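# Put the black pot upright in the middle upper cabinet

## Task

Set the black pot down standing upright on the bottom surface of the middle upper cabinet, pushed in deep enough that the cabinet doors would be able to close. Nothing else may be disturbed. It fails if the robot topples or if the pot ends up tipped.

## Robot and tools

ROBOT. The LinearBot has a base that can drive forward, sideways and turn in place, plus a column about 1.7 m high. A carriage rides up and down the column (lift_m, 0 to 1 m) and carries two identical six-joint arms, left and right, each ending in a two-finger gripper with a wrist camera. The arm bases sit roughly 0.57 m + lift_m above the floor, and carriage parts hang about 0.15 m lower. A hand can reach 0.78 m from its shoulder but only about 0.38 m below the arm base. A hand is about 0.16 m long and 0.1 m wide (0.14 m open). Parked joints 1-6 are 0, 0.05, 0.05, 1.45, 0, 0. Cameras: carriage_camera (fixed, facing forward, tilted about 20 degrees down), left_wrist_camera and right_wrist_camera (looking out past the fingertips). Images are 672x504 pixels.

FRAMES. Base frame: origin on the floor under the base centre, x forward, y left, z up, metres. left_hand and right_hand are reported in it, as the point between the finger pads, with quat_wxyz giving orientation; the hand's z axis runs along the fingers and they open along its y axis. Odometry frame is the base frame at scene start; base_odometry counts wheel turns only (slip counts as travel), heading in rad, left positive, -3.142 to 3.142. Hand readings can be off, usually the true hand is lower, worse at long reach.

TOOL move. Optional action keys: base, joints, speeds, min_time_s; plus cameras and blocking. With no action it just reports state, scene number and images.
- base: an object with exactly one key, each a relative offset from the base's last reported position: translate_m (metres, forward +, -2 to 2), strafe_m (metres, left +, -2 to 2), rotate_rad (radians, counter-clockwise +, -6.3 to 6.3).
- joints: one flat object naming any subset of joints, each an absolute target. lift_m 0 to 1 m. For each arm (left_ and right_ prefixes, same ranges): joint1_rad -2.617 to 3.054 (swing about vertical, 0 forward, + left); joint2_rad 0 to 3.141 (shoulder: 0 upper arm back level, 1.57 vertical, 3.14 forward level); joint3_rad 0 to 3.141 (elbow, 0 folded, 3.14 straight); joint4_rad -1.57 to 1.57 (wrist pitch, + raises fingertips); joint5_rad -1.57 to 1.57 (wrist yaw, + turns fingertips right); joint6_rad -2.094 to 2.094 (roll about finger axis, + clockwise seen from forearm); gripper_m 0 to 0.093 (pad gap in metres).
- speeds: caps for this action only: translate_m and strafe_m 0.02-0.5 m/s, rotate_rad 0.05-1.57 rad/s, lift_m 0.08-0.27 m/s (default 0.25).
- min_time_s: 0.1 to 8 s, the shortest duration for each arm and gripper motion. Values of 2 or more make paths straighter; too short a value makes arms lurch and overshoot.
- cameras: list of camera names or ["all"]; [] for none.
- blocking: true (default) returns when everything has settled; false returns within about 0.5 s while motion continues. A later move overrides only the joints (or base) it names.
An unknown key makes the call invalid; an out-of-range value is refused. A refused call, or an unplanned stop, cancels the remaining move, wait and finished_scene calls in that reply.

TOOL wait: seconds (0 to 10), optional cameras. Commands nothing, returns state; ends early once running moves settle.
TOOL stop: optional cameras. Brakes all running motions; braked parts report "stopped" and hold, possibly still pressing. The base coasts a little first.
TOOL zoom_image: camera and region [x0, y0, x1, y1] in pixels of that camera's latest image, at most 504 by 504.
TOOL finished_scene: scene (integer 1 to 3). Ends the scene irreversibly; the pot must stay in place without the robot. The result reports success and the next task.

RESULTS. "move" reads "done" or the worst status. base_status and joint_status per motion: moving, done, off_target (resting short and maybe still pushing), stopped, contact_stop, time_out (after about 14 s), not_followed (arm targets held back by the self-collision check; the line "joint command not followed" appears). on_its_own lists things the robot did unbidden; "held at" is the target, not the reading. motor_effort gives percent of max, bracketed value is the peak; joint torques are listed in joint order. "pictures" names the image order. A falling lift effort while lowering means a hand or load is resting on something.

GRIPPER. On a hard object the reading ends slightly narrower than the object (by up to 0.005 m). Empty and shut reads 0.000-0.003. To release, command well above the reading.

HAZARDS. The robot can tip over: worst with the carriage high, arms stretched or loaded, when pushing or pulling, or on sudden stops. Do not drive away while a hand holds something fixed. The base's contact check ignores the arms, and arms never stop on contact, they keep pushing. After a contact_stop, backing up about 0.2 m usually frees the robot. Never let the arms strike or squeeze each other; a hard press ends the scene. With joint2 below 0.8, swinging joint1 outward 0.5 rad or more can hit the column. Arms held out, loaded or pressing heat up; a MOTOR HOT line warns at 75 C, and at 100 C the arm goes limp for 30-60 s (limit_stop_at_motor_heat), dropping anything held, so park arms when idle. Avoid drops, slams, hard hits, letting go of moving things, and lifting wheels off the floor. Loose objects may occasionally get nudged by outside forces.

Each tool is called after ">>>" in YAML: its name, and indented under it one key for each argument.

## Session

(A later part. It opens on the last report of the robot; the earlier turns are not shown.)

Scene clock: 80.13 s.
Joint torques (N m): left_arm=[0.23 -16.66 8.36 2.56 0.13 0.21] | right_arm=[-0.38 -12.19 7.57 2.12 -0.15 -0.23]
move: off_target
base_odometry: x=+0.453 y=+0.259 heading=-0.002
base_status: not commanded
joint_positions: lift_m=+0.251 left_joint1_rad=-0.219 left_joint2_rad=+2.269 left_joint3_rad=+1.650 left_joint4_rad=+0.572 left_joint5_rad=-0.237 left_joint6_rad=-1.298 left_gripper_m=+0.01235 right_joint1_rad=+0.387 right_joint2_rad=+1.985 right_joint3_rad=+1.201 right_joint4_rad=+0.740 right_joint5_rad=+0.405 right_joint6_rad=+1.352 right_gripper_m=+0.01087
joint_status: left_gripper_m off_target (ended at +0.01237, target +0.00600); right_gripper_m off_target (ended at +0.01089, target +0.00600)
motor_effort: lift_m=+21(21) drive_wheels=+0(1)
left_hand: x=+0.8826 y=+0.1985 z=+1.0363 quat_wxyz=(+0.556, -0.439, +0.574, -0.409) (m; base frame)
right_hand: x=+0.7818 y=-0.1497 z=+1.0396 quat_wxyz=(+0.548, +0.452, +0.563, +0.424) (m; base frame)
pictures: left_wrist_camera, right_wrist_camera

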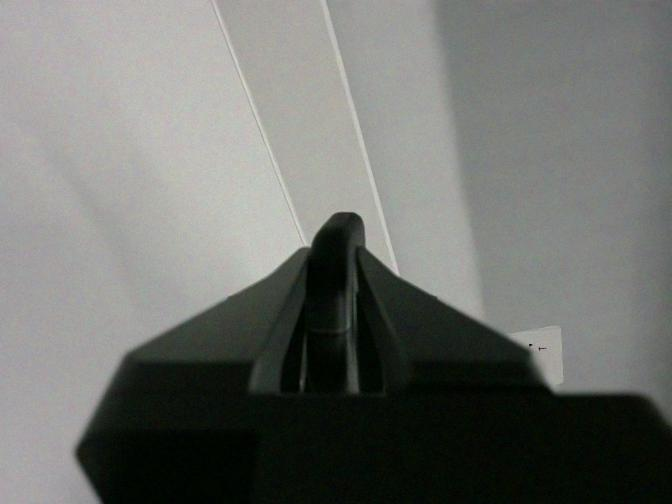

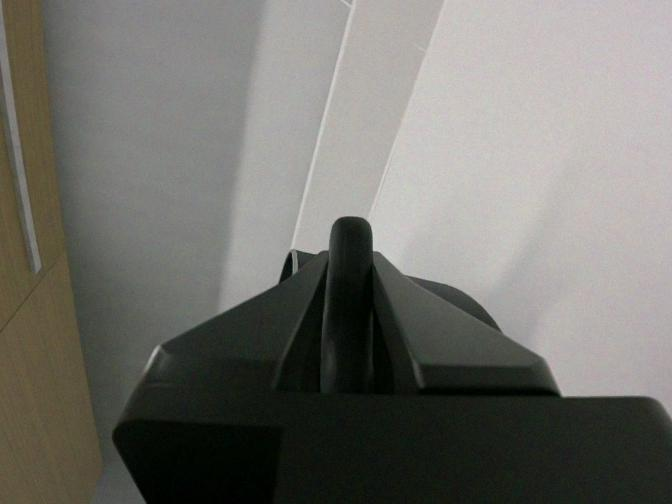

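>>> move:
  joints: {"lift_m": 0.33}
  speeds: {"lift_m": 0.1}
  cameras: ["carriage_camera"]

Scene clock: 82.07 s.
Joint torques (N m): left_arm=[0.29 -20.62 8.99 3.86 0.03 0.21] | right_arm=[-0.23 -15.04 7.53 3.47 0.06 -0.76]
move: done
base_odometry: x=+0.453 y=+0.259 heading=-0.002
base_status: not commanded
joint_positions: lift_m=+0.330 left_joint1_rad=-0.219 left_joint2_rad=+2.307 left_joint3_rad=+1.642 left_joint4_rad=+0.459 left_joint5_rad=-0.229 left_joint6_rad=-1.300 left_gripper_m=+0.01234 right_joint1_rad=+0.386 right_joint2_rad=+2.011 right_joint3_rad=+1.201 right_joint4_rad=+0.615 right_joint5_rad=+0.393 right_joint6_rad=+1.398 right_gripper_m=+0.01086
joint_status: all done
motor_effort: lift_m=+25(28) drive_wheels=+0(6)
left_hand: x=+0.8807 y=+0.1975 z=+1.0592 quat_wxyz=(+0.515, -0.459, +0.624, -0.367) (m; base frame)
right_hand: x=+0.7806 y=-0.1485 z=+1.0744 quat_wxyz=(+0.508, +0.476, +0.603, +0.390) (m; base frame)
pictures: carriage_camera

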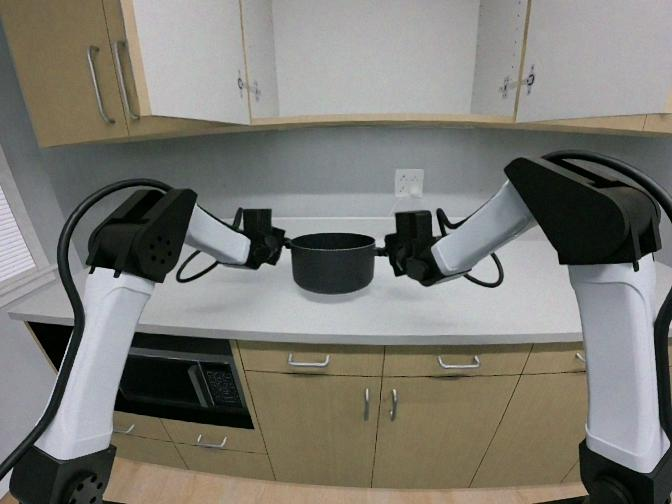

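>>> move:
  joints: {"lift_m": 0.38}
  speeds: {"lift_m": 0.1}
  cameras: ["carriage_camera", "left_wrist_camera", "right_wrist_camera"]

Scene clock: 83.97 s.
Joint torques (N m): left_arm=[0.25 -21.24 9.31 3.87 0 0.24] | right_arm=[-0.25 -15.64 7.73 3.51 0.11 -0.78]
move: done
base_odometry: x=+0.453 y=+0.259 heading=-0.002
base_status: not commanded
joint_positions: lift_m=+0.380 left_joint1_rad=-0.219 left_joint2_rad=+2.312 left_joint3_rad=+1.638 left_joint4_rad=+0.455 left_joint5_rad=-0.226 left_joint6_rad=-1.302 left_gripper_m=+0.01234 right_joint1_rad=+0.385 right_joint2_rad=+2.017 right_joint3_rad=+1.198 right_joint4_rad=+0.612 right_joint5_rad=+0.391 right_joint6_rad=+1.404 right_gripper_m=+0.01086
joint_status: all done
motor_effort: lift_m=+24(29) drive_wheels=+0(6)
left_hand: x=+0.8803 y=+0.1972 z=+1.1033 quat_wxyz=(+0.511, -0.460, +0.628, -0.365) (m; base frame)
right_hand: x=+0.7803 y=-0.1488 z=+1.1193 quat_wxyz=(+0.505, +0.478, +0.605, +0.388) (m; base frame)
pictures: carriage_camera, left_wrist_camera, right_wrist_camera

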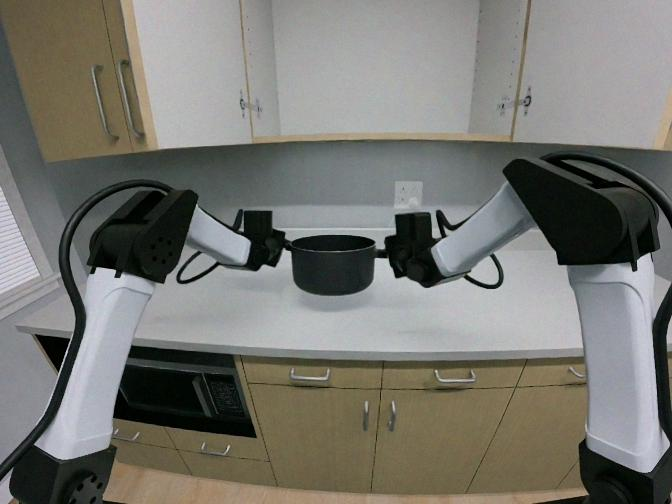

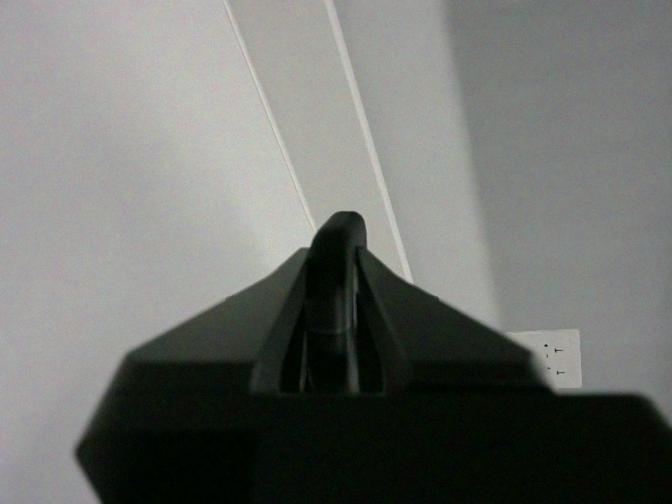

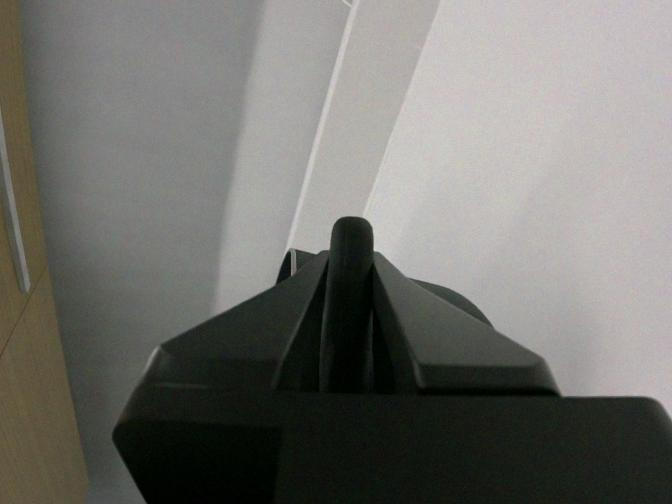

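>>> move:
  base: {"translate_m": -0.3}
  speeds: {"translate_m": 0.25}
  joints: {"left_joint4_rad": 0.758, "right_joint4_rad": 0.927}
  min_time_s: 2
  cameras: ["carriage_camera"]

>>> zoom_image:
  camera: "carriage_camera"
  region: [220, 100, 460, 340]

Scene clock: 88.47 s.
Joint torques (N m): left_arm=[0.08 -21.29 9.28 4.2 0.01 0.24] | right_arm=[0.03 -15.75 7.71 4.03 0.05 -0.42]
move: off_target
base_odometry: x=+0.153 y=+0.260 heading=-0.002
base_status: done
joint_positions: lift_m=+0.380 left_joint1_rad=-0.218 left_joint2_rad=+2.312 left_joint3_rad=+1.638 left_joint4_rad=+0.596 left_joint5_rad=-0.225 left_joint6_rad=-1.302 left_gripper_m=+0.01192 right_joint1_rad=+0.383 right_joint2_rad=+2.017 right_joint3_rad=+1.198 right_joint4_rad=+0.735 right_joint5_rad=+0.391 right_joint6_rad=+1.370 right_gripper_m=+0.01086
joint_status: left_joint4_rad off_target (ended at +0.596, target +0.758); right_joint4_rad off_target (ended at +0.735, target +0.927)
motor_effort: lift_m=+24(24) drive_wheels=-4(12)
left_hand: x=+0.8853 y=+0.1964 z=+1.1371 quat_wxyz=(+0.546, -0.441, +0.586, -0.405) (m; base frame)
right_hand: x=+0.7846 y=-0.1488 z=+1.1479 quat_wxyz=(+0.535, +0.458, +0.574, +0.419) (m; base frame)
pictures: carriage_camera

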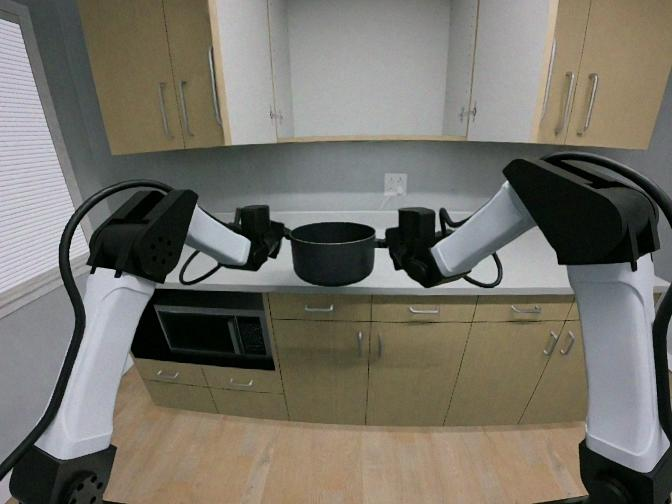

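Scaled by 2.100 from the camera's 672x504 image, which has a finer 960x720 frame.

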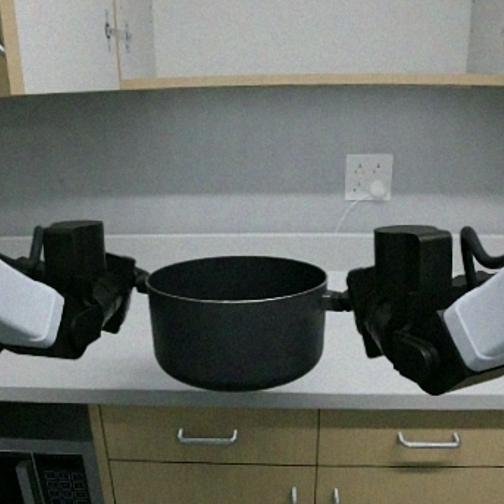

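>>> move:
  joints: {"lift_m": 0.86}
  speeds: {"lift_m": 0.2}
  cameras: ["carriage_camera", "left_wrist_camera", "right_wrist_camera"]

Scene clock: 93.00 s.
Joint torques (N m): left_arm=[0.09 -22.09 9.61 4.03 0.01 0.23] | right_arm=[0.01 -16.9 8.5 3.77 0.01 -0.38]
move: done
base_odometry: x=+0.153 y=+0.260 heading=-0.002
base_status: not commanded
joint_positions: lift_m=+0.860 left_joint1_rad=-0.218 left_joint2_rad=+2.320 left_joint3_rad=+1.634 left_joint4_rad=+0.612 left_joint5_rad=-0.225 left_joint6_rad=-1.302 left_gripper_m=+0.01188 right_joint1_rad=+0.383 right_joint2_rad=+2.028 right_joint3_rad=+1.189 right_joint4_rad=+0.757 right_joint5_rad=+0.393 right_joint6_rad=+1.368 right_gripper_m=+0.01086
joint_status: all done
motor_effort: lift_m=+24(30) drive_wheels=-3(4)
left_hand: x=+0.8855 y=+0.1964 z=+1.6138 quat_wxyz=(+0.547, -0.441, +0.585, -0.406) (m; base frame)
right_hand: x=+0.7846 y=-0.1491 z=+1.6229 quat_wxyz=(+0.536, +0.458, +0.573, +0.418) (m; base frame)
pictures: carriage_camera, left_wrist_camera, right_wrist_camera

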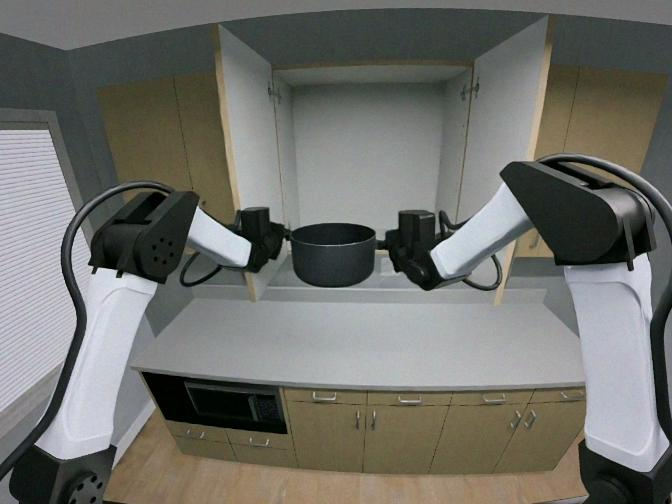

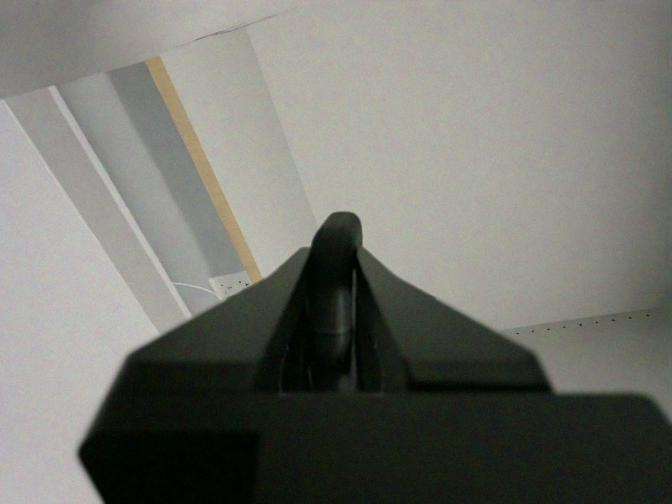

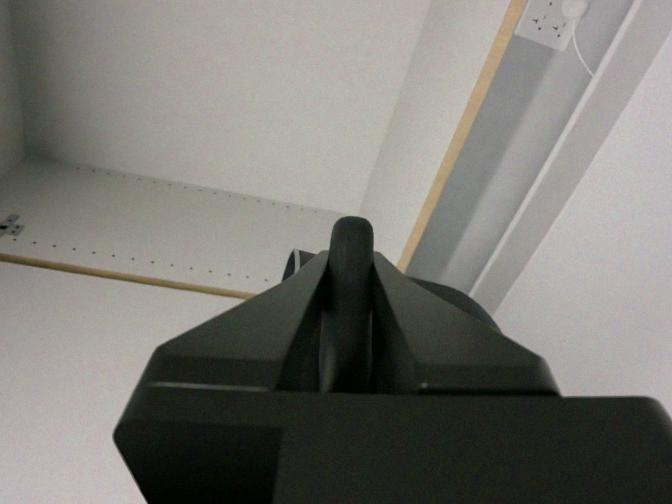

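>>> zoom_image:
  camera: "carriage_camera"
  region: [200, 180, 540, 320]

Scaled by 1.482 from the camera's 672x504 image, which has a finer 960x720 frame.

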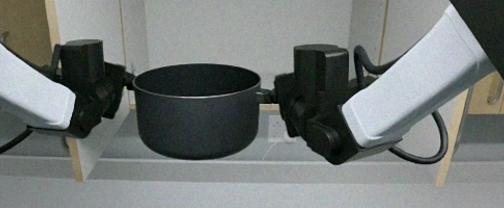

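>>> zoom_image:
  camera: "carriage_camera"
  region: [230, 240, 310, 320]

>>> zoom_image:
  camera: "carriage_camera"
  region: [360, 230, 520, 320]

Scaled by 6.300 from the camera's 672x504 image, which has a finer 960x720 frame.

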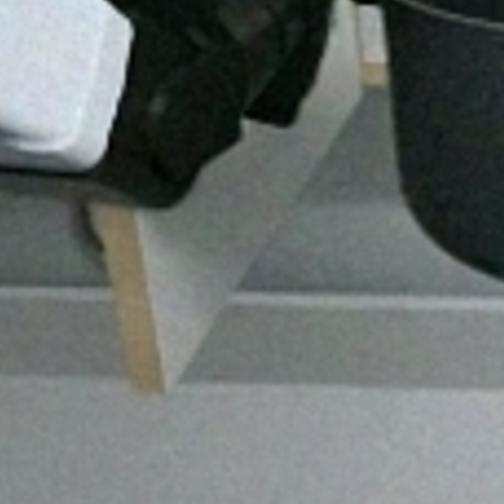

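Scaled by 3.150 from the camera's 672x504 image, which has a finer 960x720 frame.

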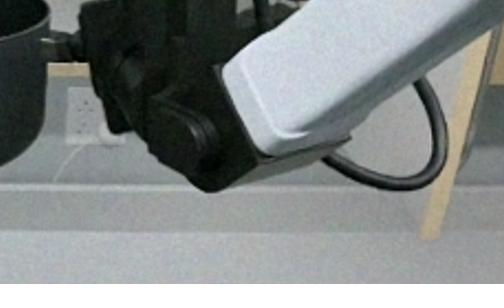

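>>> move:
  base: {"strafe_m": -0.155}
  speeds: {"strafe_m": 0.2}

>>> move:
  base: {"translate_m": 0.22}
  speeds: {"translate_m": 0.2}
  cameras: ["carriage_camera", "left_wrist_camera", "right_wrist_camera"]

Scene clock: 101.30 s.
Joint torques (N m): left_arm=[0.02 -22.06 9.65 4.03 -0.01 0.25] | right_arm=[0.38 -16.9 8.42 3.8 0 -0.39]
move: done
base_odometry: x=+0.152 y=+0.105 heading=-0.003
base_status: done
joint_positions: lift_m=+0.860 left_joint1_rad=-0.217 left_joint2_rad=+2.320 left_joint3_rad=+1.634 left_joint4_rad=+0.612 left_joint5_rad=-0.224 left_joint6_rad=-1.302 left_gripper_m=+0.01183 right_joint1_rad=+0.379 right_joint2_rad=+2.028 right_joint3_rad=+1.189 right_joint4_rad=+0.757 right_joint5_rad=+0.394 right_joint6_rad=+1.368 right_gripper_m=+0.01086
joint_status: not commanded
motor_effort: lift_m=+24(24) drive_wheels=-4(10)
left_hand: x=+0.8856 y=+0.1967 z=+1.6138 quat_wxyz=(+0.547, -0.441, +0.585, -0.406) (m; base frame)
right_hand: x=+0.7852 y=-0.1516 z=+1.6229 quat_wxyz=(+0.537, +0.459, +0.572, +0.417) (m; base frame)
pictures: none

Scene clock: 103.50 s.
Joint torques (N m): left_arm=[0.12 -22.12 9.68 4.06 -0.01 0.23] | right_arm=[0.34 -16.76 8.42 3.81 0 -0.41]
move: done
base_odometry: x=+0.372 y=+0.104 heading=-0.003
base_status: done
joint_positions: lift_m=+0.860 left_joint1_rad=-0.217 left_joint2_rad=+2.320 left_joint3_rad=+1.634 left_joint4_rad=+0.610 left_joint5_rad=-0.224 left_joint6_rad=-1.302 left_gripper_m=+0.01183 right_joint1_rad=+0.379 right_joint2_rad=+2.028 right_joint3_rad=+1.189 right_joint4_rad=+0.755 right_joint5_rad=+0.394 right_joint6_rad=+1.368 right_gripper_m=+0.01086
joint_status: not commanded
motor_effort: lift_m=+24(24) drive_wheels=-6(11)
left_hand: x=+0.8855 y=+0.1967 z=+1.6132 quat_wxyz=(+0.546, -0.441, +0.585, -0.405) (m; base frame)
right_hand: x=+0.7852 y=-0.1517 z=+1.6224 quat_wxyz=(+0.537, +0.459, +0.573, +0.416) (m; base frame)
pictures: carriage_camera, left_wrist_camera, right_wrist_camera

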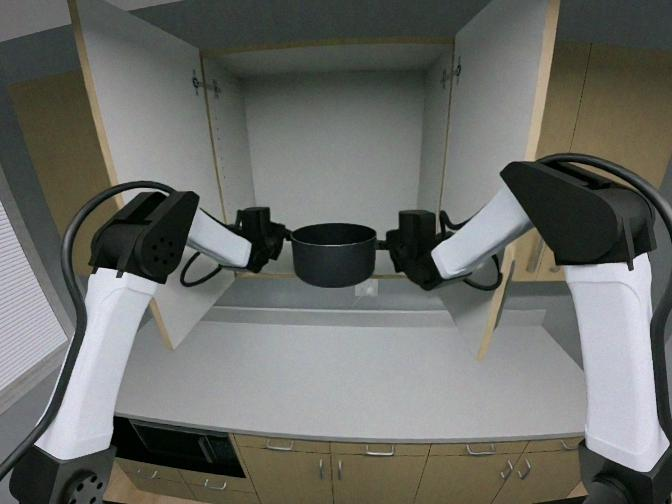

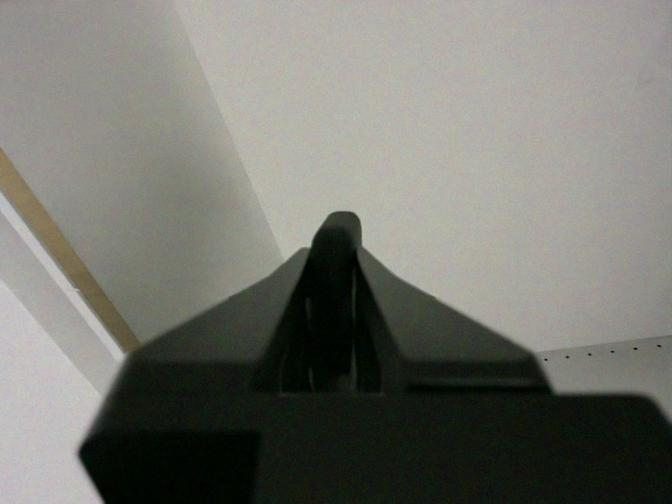

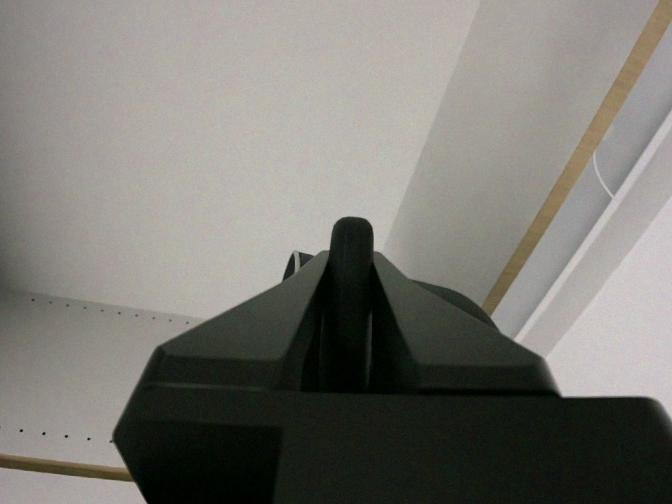

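>>> zoom_image:
  camera: "carriage_camera"
  region: [220, 200, 460, 380]

Scaled by 2.100 from the camera's 672x504 image, which has a finer 960x720 frame.

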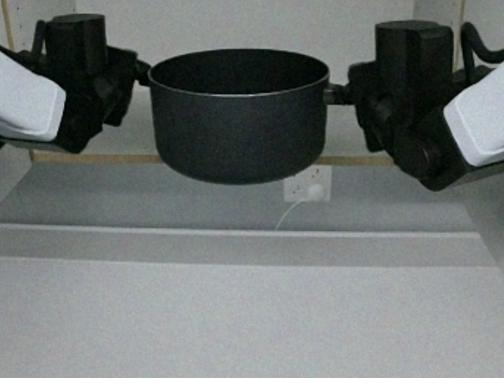

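>>> move:
  base: {"translate_m": 0.2}
  speeds: {"translate_m": 0.15}
  cameras: ["carriage_camera", "left_wrist_camera", "right_wrist_camera"]

>>> zoom_image:
  camera: "carriage_camera"
  region: [180, 180, 500, 400]

Scene clock: 110.40 s.
Joint torques (N m): left_arm=[0.06 -22.01 9.65 4.06 -0.01 0.23] | right_arm=[0.32 -16.91 8.43 3.83 0 -0.4]
move: done
base_odometry: x=+0.572 y=+0.103 heading=-0.004
base_status: done
joint_positions: lift_m=+0.860 left_joint1_rad=-0.217 left_joint2_rad=+2.320 left_joint3_rad=+1.634 left_joint4_rad=+0.609 left_joint5_rad=-0.224 left_joint6_rad=-1.302 left_gripper_m=+0.01183 right_joint1_rad=+0.379 right_joint2_rad=+2.028 right_joint3_rad=+1.189 right_joint4_rad=+0.755 right_joint5_rad=+0.395 right_joint6_rad=+1.368 right_gripper_m=+0.01086
joint_status: not commanded
motor_effort: lift_m=+24(24) drive_wheels=-5(10)
left_hand: x=+0.8855 y=+0.1967 z=+1.6131 quat_wxyz=(+0.546, -0.441, +0.586, -0.405) (m; base frame)
right_hand: x=+0.7851 y=-0.1518 z=+1.6224 quat_wxyz=(+0.537, +0.459, +0.572, +0.416) (m; base frame)
pictures: carriage_camera, left_wrist_camera, right_wrist_camera

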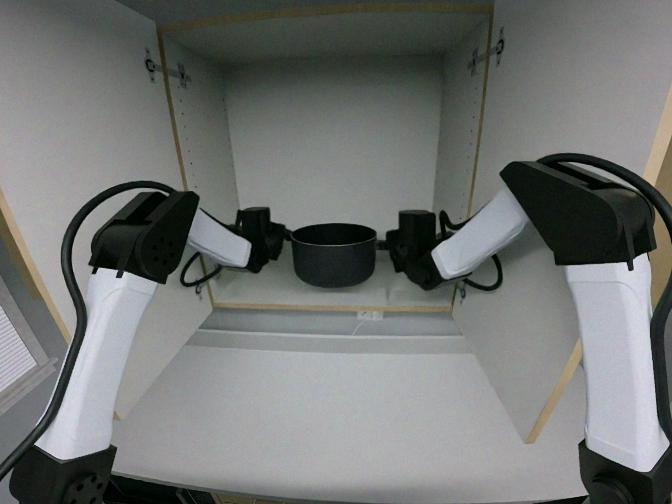

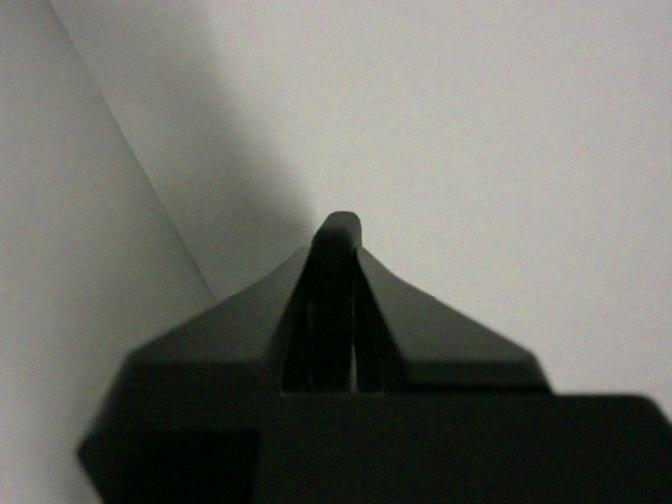

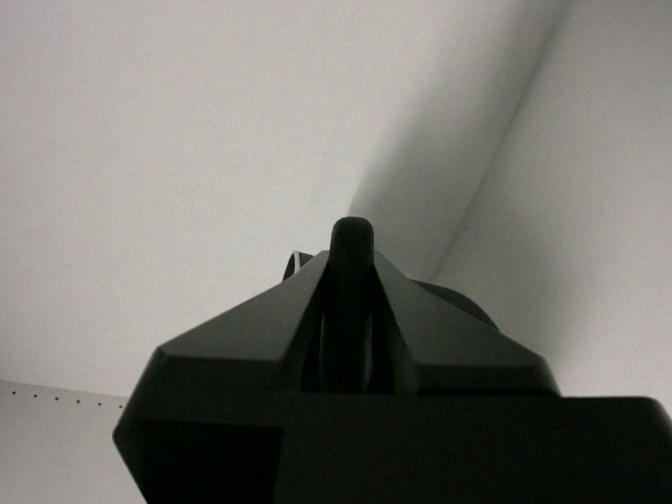

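Scaled by 1.575 from the camera's 672x504 image, which has a finer 960x720 frame.

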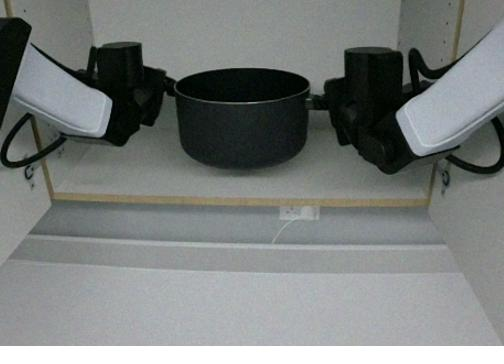

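>>> move:
  base: {"translate_m": 0.095}
  speeds: {"translate_m": 0.12}
  cameras: ["carriage_camera"]

>>> zoom_image:
  camera: "carriage_camera"
  region: [180, 180, 500, 400]

Scene clock: 112.87 s.
Joint torques (N m): left_arm=[0.05 -21.9 9.66 4.07 -0.03 0.24] | right_arm=[0.29 -16.87 8.49 3.8 0.01 -0.4]
move: done
base_odometry: x=+0.667 y=+0.102 heading=-0.005
base_status: done
joint_positions: lift_m=+0.860 left_joint1_rad=-0.217 left_joint2_rad=+2.320 left_joint3_rad=+1.634 left_joint4_rad=+0.609 left_joint5_rad=-0.223 left_joint6_rad=-1.302 left_gripper_m=+0.01183 right_joint1_rad=+0.379 right_joint2_rad=+2.028 right_joint3_rad=+1.189 right_joint4_rad=+0.755 right_joint5_rad=+0.395 right_joint6_rad=+1.368 right_gripper_m=+0.01086
joint_status: not commanded
motor_effort: lift_m=+24(24) drive_wheels=-6(10)
left_hand: x=+0.8855 y=+0.1966 z=+1.6130 quat_wxyz=(+0.546, -0.441, +0.586, -0.405) (m; base frame)
right_hand: x=+0.7851 y=-0.1519 z=+1.6223 quat_wxyz=(+0.537, +0.460, +0.573, +0.415) (m; base frame)
pictures: carriage_camera

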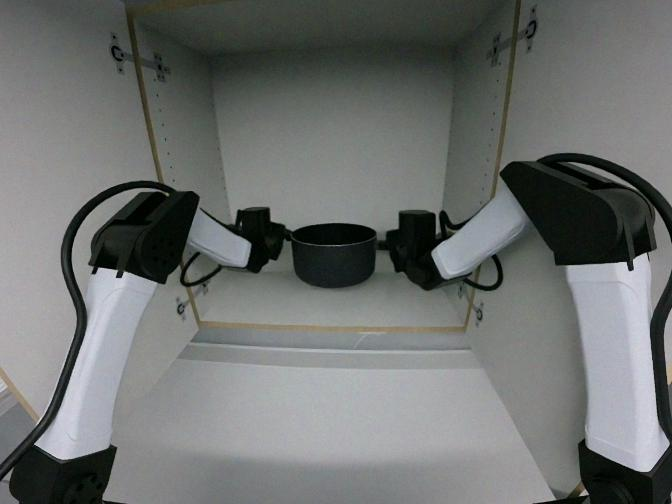

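Scaled by 1.575 from the camera's 672x504 image, which has a finer 960x720 frame.

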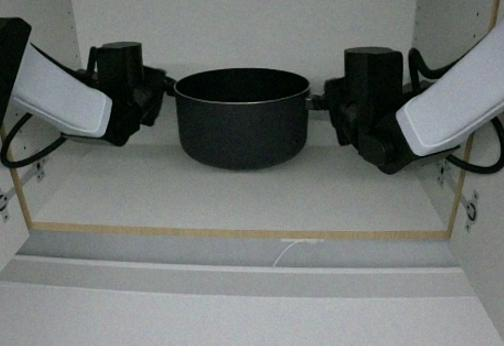

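>>> move:
  joints: {"lift_m": 0.79}
  speeds: {"lift_m": 0.1}
  cameras: ["carriage_camera"]

>>> zoom_image:
  camera: "carriage_camera"
  region: [180, 180, 500, 400]

Scene clock: 115.63 s.
Joint torques (N m): left_arm=[0.03 -22.11 9.74 4.13 -0.02 0.22] | right_arm=[0.27 -16.99 8.42 3.81 -0.01 -0.42]
move: done
MOTOR HOT: joint 2 (shoulder) of the left arm reports 75 °C; the controller stops that arm at 100 °C. To cool a motor, set the load down, stop pushing, or move to a pose that needs little force.
base_odometry: x=+0.667 y=+0.102 heading=-0.005
base_status: not commanded
joint_positions: lift_m=+0.790 left_joint1_rad=-0.217 left_joint2_rad=+2.321 left_joint3_rad=+1.634 left_joint4_rad=+0.603 left_joint5_rad=-0.223 left_joint6_rad=-1.302 left_gripper_m=+0.01181 right_joint1_rad=+0.379 right_joint2_rad=+2.030 right_joint3_rad=+1.189 right_joint4_rad=+0.751 right_joint5_rad=+0.395 right_joint6_rad=+1.369 right_gripper_m=+0.01086
joint_status: all done
motor_effort: lift_m=+23(24) drive_wheels=+1(6)
left_hand: x=+0.8855 y=+0.1966 z=+1.5410 quat_wxyz=(+0.544, -0.442, +0.588, -0.403) (m; base frame)
right_hand: x=+0.7852 y=-0.1518 z=+1.5507 quat_wxyz=(+0.536, +0.460, +0.574, +0.414) (m; base frame)
pictures: carriage_camera

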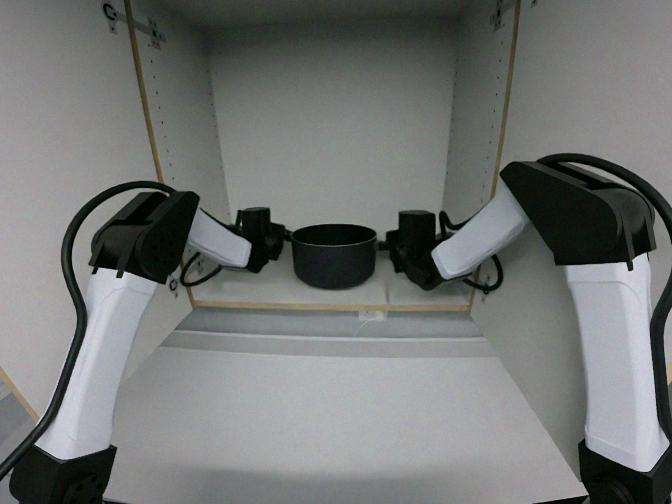

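Scaled by 1.575 from the camera's 672x504 image, which has a finer 960x720 frame.

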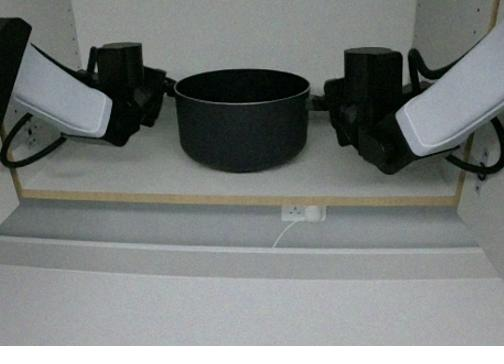

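>>> move:
  joints: {"lift_m": 0.77}
  speeds: {"lift_m": 0.08}

>>> move:
  joints: {"lift_m": 0.758}
  speeds: {"lift_m": 0.08}
  cameras: ["carriage_camera"]

Scene clock: 116.70 s.
Joint torques (N m): left_arm=[0.02 -22.19 9.69 3.92 -0.02 0.24] | right_arm=[0.38 -17.05 8.35 3.72 0.02 -0.38]
move: done
MOTOR HOT: still on. Joint 2 (shoulder) of the left arm reports 77 °C.
base_odometry: x=+0.667 y=+0.102 heading=-0.005
base_status: not commanded
joint_positions: lift_m=+0.770 left_joint1_rad=-0.217 left_joint2_rad=+2.321 left_joint3_rad=+1.634 left_joint4_rad=+0.621 left_joint5_rad=-0.223 left_joint6_rad=-1.302 left_gripper_m=+0.01181 right_joint1_rad=+0.379 right_joint2_rad=+2.030 right_joint3_rad=+1.189 right_joint4_rad=+0.764 right_joint5_rad=+0.395 right_joint6_rad=+1.366 right_gripper_m=+0.01086
joint_status: all done
motor_effort: lift_m=+22(23) drive_wheels=-5(6)
left_hand: x=+0.8858 y=+0.1965 z=+1.5255 quat_wxyz=(+0.548, -0.440, +0.582, -0.408) (m; base frame)
right_hand: x=+0.7854 y=-0.1518 z=+1.5338 quat_wxyz=(+0.539, +0.459, +0.570, +0.418) (m; base frame)
pictures: none

Scene clock: 117.23 s.
Joint torques (N m): left_arm=[0.1 -22.17 9.76 3.53 -0.01 0.23] | right_arm=[0.39 -17.06 8.35 3.41 -0.01 -0.31]
move: done
MOTOR HOT: still on. Joint 2 (shoulder) of the left arm reports 77 °C.
base_odometry: x=+0.667 y=+0.102 heading=-0.005
base_status: not commanded
joint_positions: lift_m=+0.758 left_joint1_rad=-0.217 left_joint2_rad=+2.321 left_joint3_rad=+1.634 left_joint4_rad=+0.657 left_joint5_rad=-0.223 left_joint6_rad=-1.302 left_gripper_m=+0.01180 right_joint1_rad=+0.379 right_joint2_rad=+2.030 right_joint3_rad=+1.189 right_joint4_rad=+0.793 right_joint5_rad=+0.395 right_joint6_rad=+1.359 right_gripper_m=+0.01086
joint_status: all done
motor_effort: lift_m=+22(23) drive_wheels=-6(6)
left_hand: x=+0.8862 y=+0.1964 z=+1.5221 quat_wxyz=(+0.557, -0.435, +0.571, -0.418) (m; base frame)
right_hand: x=+0.7858 y=-0.1516 z=+1.5287 quat_wxyz=(+0.545, +0.454, +0.562, +0.425) (m; base frame)
pictures: carriage_camera

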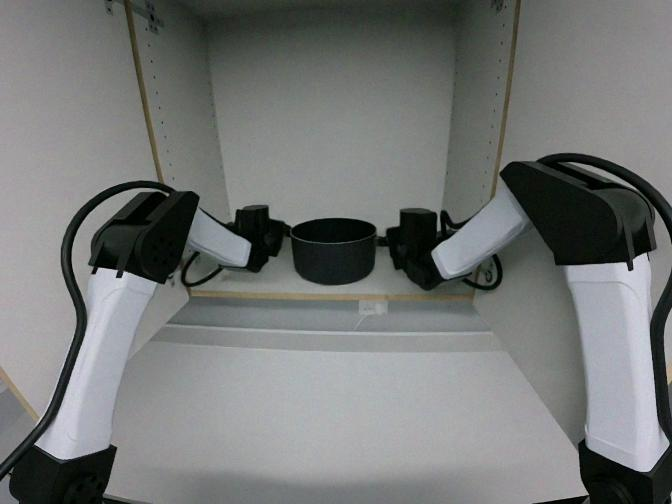

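>>> move:
  joints: {"lift_m": 0.738, "left_joint4_rad": 0.7, "right_joint4_rad": 0.86}
  speeds: {"lift_m": 0.08}

Scene clock: 119.17 s.
Joint torques (N m): left_arm=[0.12 -21.53 9.11 2.47 0 0.21] | right_arm=[0.31 -15.88 8.23 2.35 -0.03 -0.21]
move: off_target
MOTOR HOT: still on. Joint 2 (shoulder) of the left arm reports 80 °C.
base_odometry: x=+0.667 y=+0.102 heading=-0.005
base_status: not commanded
joint_positions: lift_m=+0.738 left_joint1_rad=-0.217 left_joint2_rad=+2.315 left_joint3_rad=+1.640 left_joint4_rad=+0.692 left_joint5_rad=-0.223 left_joint6_rad=-1.297 left_gripper_m=+0.01143 right_joint1_rad=+0.379 right_joint2_rad=+2.020 right_joint3_rad=+1.191 right_joint4_rad=+0.819 right_joint5_rad=+0.395 right_joint6_rad=+1.351 right_gripper_m=+0.01085
joint_status: right_joint4_rad off_target (ended at +0.819, target +0.860); the others done
motor_effort: lift_m=+21(21) drive_wheels=+1(6)
left_hand: x=+0.8865 y=+0.1963 z=+1.5176 quat_wxyz=(+0.568, -0.426, +0.557, -0.430) (m; base frame)
right_hand: x=+0.7855 y=-0.1517 z=+1.5214 quat_wxyz=(+0.554, +0.448, +0.552, +0.434) (m; base frame)
pictures: none

>>> move:
  joints: {"lift_m": 0.718}
  speeds: {"lift_m": 0.08}
  cameras: ["carriage_camera"]

>>> zoom_image:
  camera: "carriage_camera"
  region: [180, 180, 500, 400]

Scene clock: 120.17 s.
Joint torques (N m): left_arm=[0.06 -19.92 8.28 2.19 0.01 0.19] | right_arm=[0.34 -13.81 7.45 2.23 -0.06 -0.19]
move: done
MOTOR HOT: still on. Joint 2 (shoulder) of the left arm reports 81 °C.
base_odometry: x=+0.667 y=+0.102 heading=-0.005
base_status: not commanded
joint_positions: lift_m=+0.718 left_joint1_rad=-0.217 left_joint2_rad=+2.301 left_joint3_rad=+1.649 left_joint4_rad=+0.713 left_joint5_rad=-0.223 left_joint6_rad=-1.297 left_gripper_m=+0.01111 right_joint1_rad=+0.379 right_joint2_rad=+2.000 right_joint3_rad=+1.203 right_joint4_rad=+0.829 right_joint5_rad=+0.395 right_joint6_rad=+1.349 right_gripper_m=+0.01089
joint_status: all done
motor_effort: lift_m=+20(21) drive_wheels=+1(2)
left_hand: x=+0.8857 y=+0.1965 z=+1.5171 quat_wxyz=(+0.579, -0.419, +0.542, -0.442) (m; base frame)
right_hand: x=+0.7850 y=-0.1519 z=+1.5204 quat_wxyz=(+0.561, +0.443, +0.538, +0.447) (m; base frame)
pictures: carriage_camera

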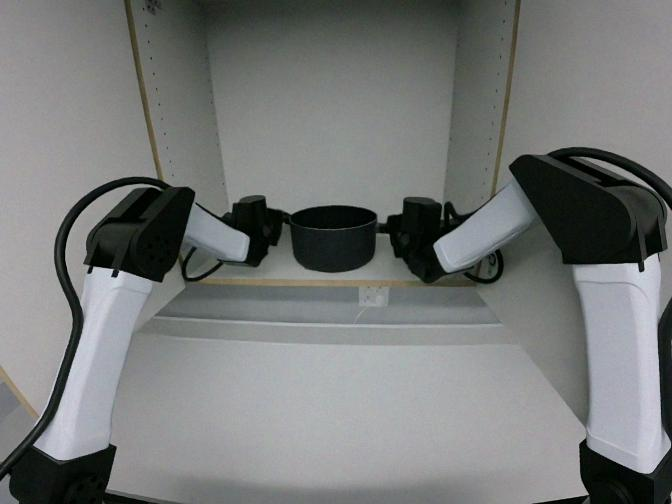

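Scaled by 1.575 from the camera's 672x504 image, which has a finer 960x720 frame.

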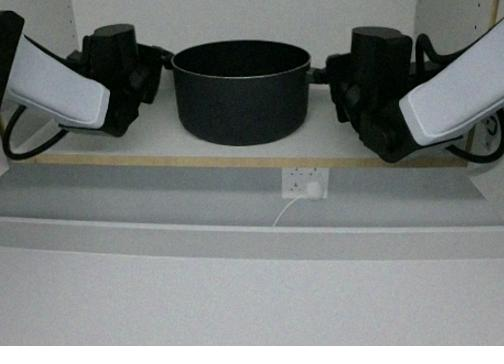

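>>> move:
  joints: {"lift_m": 0.702}
  speeds: {"lift_m": 0.08}

>>> move:
  joints: {"left_gripper_m": 0.025, "right_gripper_m": 0.025}
  min_time_s: 1.5
  cameras: ["left_wrist_camera", "right_wrist_camera", "carriage_camera"]

Scene clock: 121.50 s.
Joint torques (N m): left_arm=[0.06 -18.33 7.75 1.98 0.02 0.18] | right_arm=[0.28 -12.16 7.04 2.04 -0.1 -0.2]
move: done
MOTOR HOT: still on. Joint 2 (shoulder) of the left arm reports 81 °C.
base_odometry: x=+0.667 y=+0.102 heading=-0.005
base_status: not commanded
joint_positions: lift_m=+0.702 left_joint1_rad=-0.217 left_joint2_rad=+2.285 left_joint3_rad=+1.655 left_joint4_rad=+0.731 left_joint5_rad=-0.224 left_joint6_rad=-1.297 left_gripper_m=+0.01106 right_joint1_rad=+0.379 right_joint2_rad=+1.984 right_joint3_rad=+1.209 right_joint4_rad=+0.844 right_joint5_rad=+0.397 right_joint6_rad=+1.349 right_gripper_m=+0.01120
joint_status: all done
motor_effort: lift_m=+20(20) drive_wheels=+1(6)
left_hand: x=+0.8840 y=+0.1970 z=+1.5184 quat_wxyz=(+0.587, -0.414, +0.529, -0.452) (m; base frame)
right_hand: x=+0.7837 y=-0.1527 z=+1.5195 quat_wxyz=(+0.568, +0.439, +0.524, +0.458) (m; base frame)
pictures: none

Scene clock: 123.30 s.
Joint torques (N m): left_arm=[0.1 -18.28 7.73 2.3 0.02 0.19] | right_arm=[0.35 -12.16 6.98 1.98 -0.08 -0.19]
move: done
MOTOR HOT: still on. Joint 2 (shoulder) of the left arm reports 81 °C.
base_odometry: x=+0.667 y=+0.102 heading=-0.005
base_status: not commanded
joint_positions: lift_m=+0.702 left_joint1_rad=-0.217 left_joint2_rad=+2.285 left_joint3_rad=+1.655 left_joint4_rad=+0.704 left_joint5_rad=-0.224 left_joint6_rad=-1.297 left_gripper_m=+0.02488 right_joint1_rad=+0.379 right_joint2_rad=+1.984 right_joint3_rad=+1.209 right_joint4_rad=+0.850 right_joint5_rad=+0.397 right_joint6_rad=+1.349 right_gripper_m=+0.02492
joint_status: all done
motor_effort: lift_m=+19(20) drive_wheels=+1(5)
left_hand: x=+0.8845 y=+0.1969 z=+1.5118 quat_wxyz=(+0.582, -0.418, +0.538, -0.445) (m; base frame)
right_hand: x=+0.7837 y=-0.1527 z=+1.5209 quat_wxyz=(+0.569, +0.439, +0.523, +0.459) (m; base frame)
pictures: carriage_camera, left_wrist_camera, right_wrist_camera

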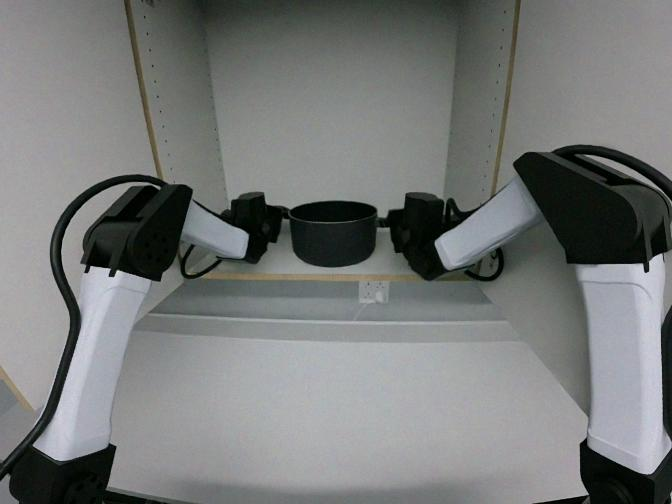

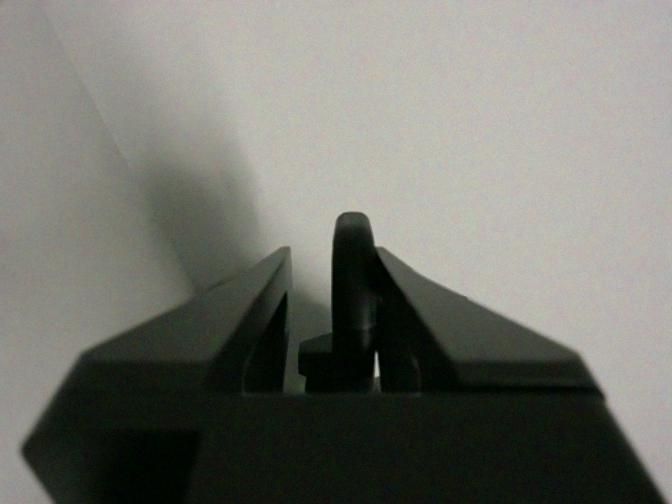

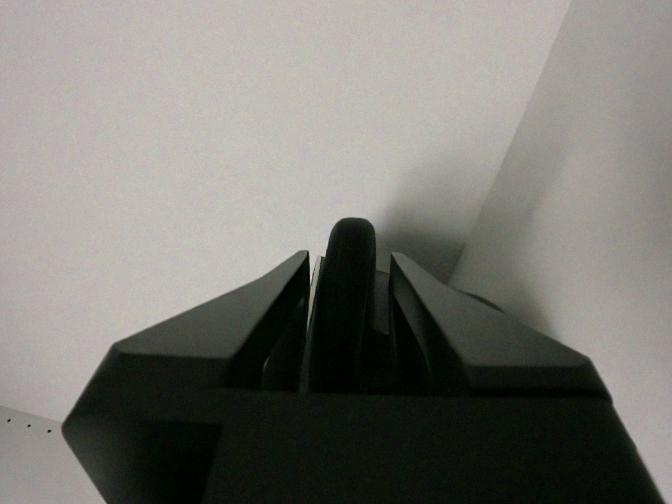

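>>> move:
  joints: {"left_gripper_m": 0.09, "right_gripper_m": 0.09, "lift_m": 0.708}
  min_time_s: 1.2
  cameras: ["left_wrist_camera", "right_wrist_camera"]

>>> move:
  base: {"translate_m": -0.12}
  speeds: {"translate_m": 0.12}
  cameras: ["carriage_camera", "left_wrist_camera", "right_wrist_camera"]

Scene clock: 125.60 s.
Joint torques (N m): left_arm=[0.06 -18.18 7.8 2.42 0.02 0.18] | right_arm=[0.18 -12.14 7.01 1.99 -0.1 -0.18]
move: done
MOTOR HOT: still on. Joint 2 (shoulder) of the left arm reports 80 °C.
base_odometry: x=+0.667 y=+0.102 heading=-0.005
base_status: not commanded
joint_positions: lift_m=+0.708 left_joint1_rad=-0.217 left_joint2_rad=+2.284 left_joint3_rad=+1.655 left_joint4_rad=+0.694 left_joint5_rad=-0.224 left_joint6_rad=-1.297 left_gripper_m=+0.08986 right_joint1_rad=+0.379 right_joint2_rad=+1.985 right_joint3_rad=+1.209 right_joint4_rad=+0.850 right_joint5_rad=+0.397 right_joint6_rad=+1.349 right_gripper_m=+0.08988
joint_status: all done
motor_effort: lift_m=+24(28) drive_wheels=+1(7)
left_hand: x=+0.8846 y=+0.1969 z=+1.5153 quat_wxyz=(+0.580, -0.419, +0.541, -0.442) (m; base frame)
right_hand: x=+0.7837 y=-0.1527 z=+1.5260 quat_wxyz=(+0.569, +0.439, +0.523, +0.459) (m; base frame)
pictures: left_wrist_camera, right_wrist_camera

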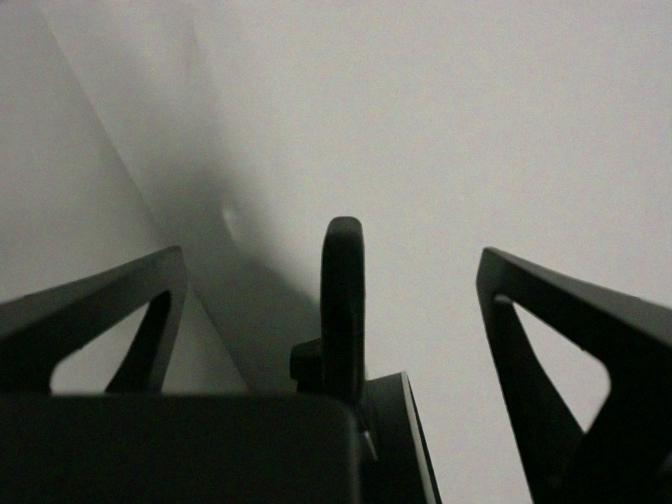

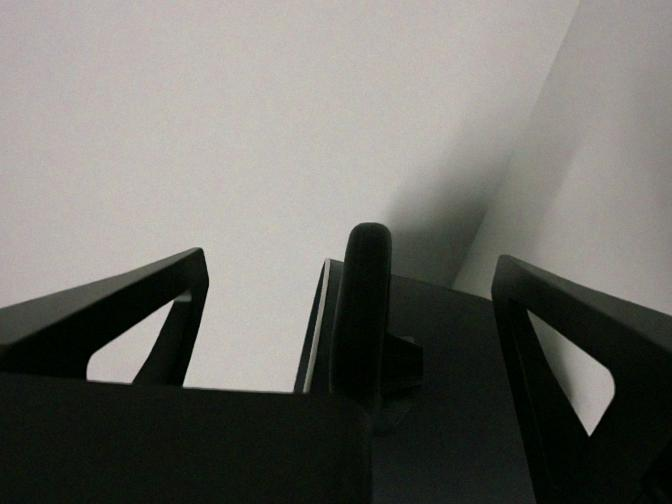

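Scene clock: 127.40 s.
Joint torques (N m): left_arm=[0.05 -18.32 7.84 2.41 0.01 0.18] | right_arm=[0.21 -12.29 6.93 1.97 -0.09 -0.19]
move: done
MOTOR HOT: still on. Joint 2 (shoulder) of the left arm reports 80 °C.
base_odometry: x=+0.547 y=+0.103 heading=-0.004
base_status: done
joint_positions: lift_m=+0.708 left_joint1_rad=-0.217 left_joint2_rad=+2.284 left_joint3_rad=+1.655 left_joint4_rad=+0.694 left_joint5_rad=-0.224 left_joint6_rad=-1.297 left_gripper_m=+0.08986 right_joint1_rad=+0.381 right_joint2_rad=+1.985 right_joint3_rad=+1.209 right_joint4_rad=+0.850 right_joint5_rad=+0.397 right_joint6_rad=+1.349 right_gripper_m=+0.08988
joint_status: not commanded
motor_effort: lift_m=+24(24) drive_wheels=-8(13)
left_hand: x=+0.8846 y=+0.1969 z=+1.5152 quat_wxyz=(+0.580, -0.419, +0.541, -0.442) (m; base frame)
right_hand: x=+0.7834 y=-0.1514 z=+1.5260 quat_wxyz=(+0.568, +0.438, +0.523, +0.460) (m; base frame)
pictures: carriage_camera, left_wrist_camera, right_wrist_camera

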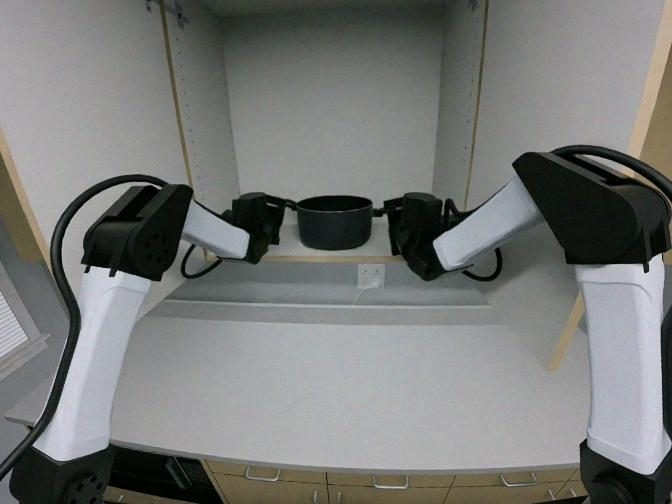

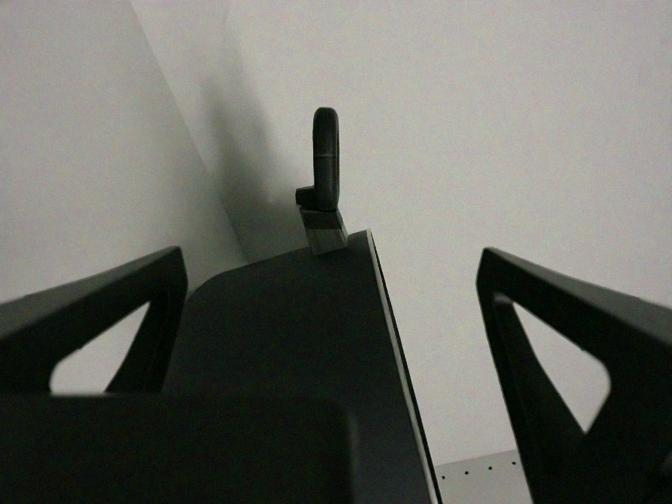

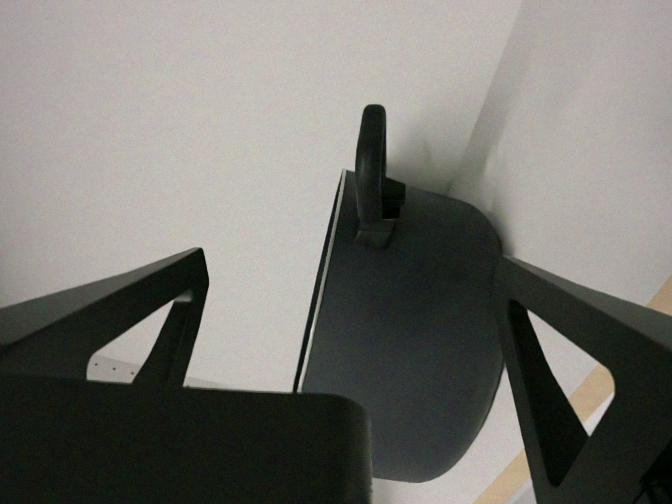

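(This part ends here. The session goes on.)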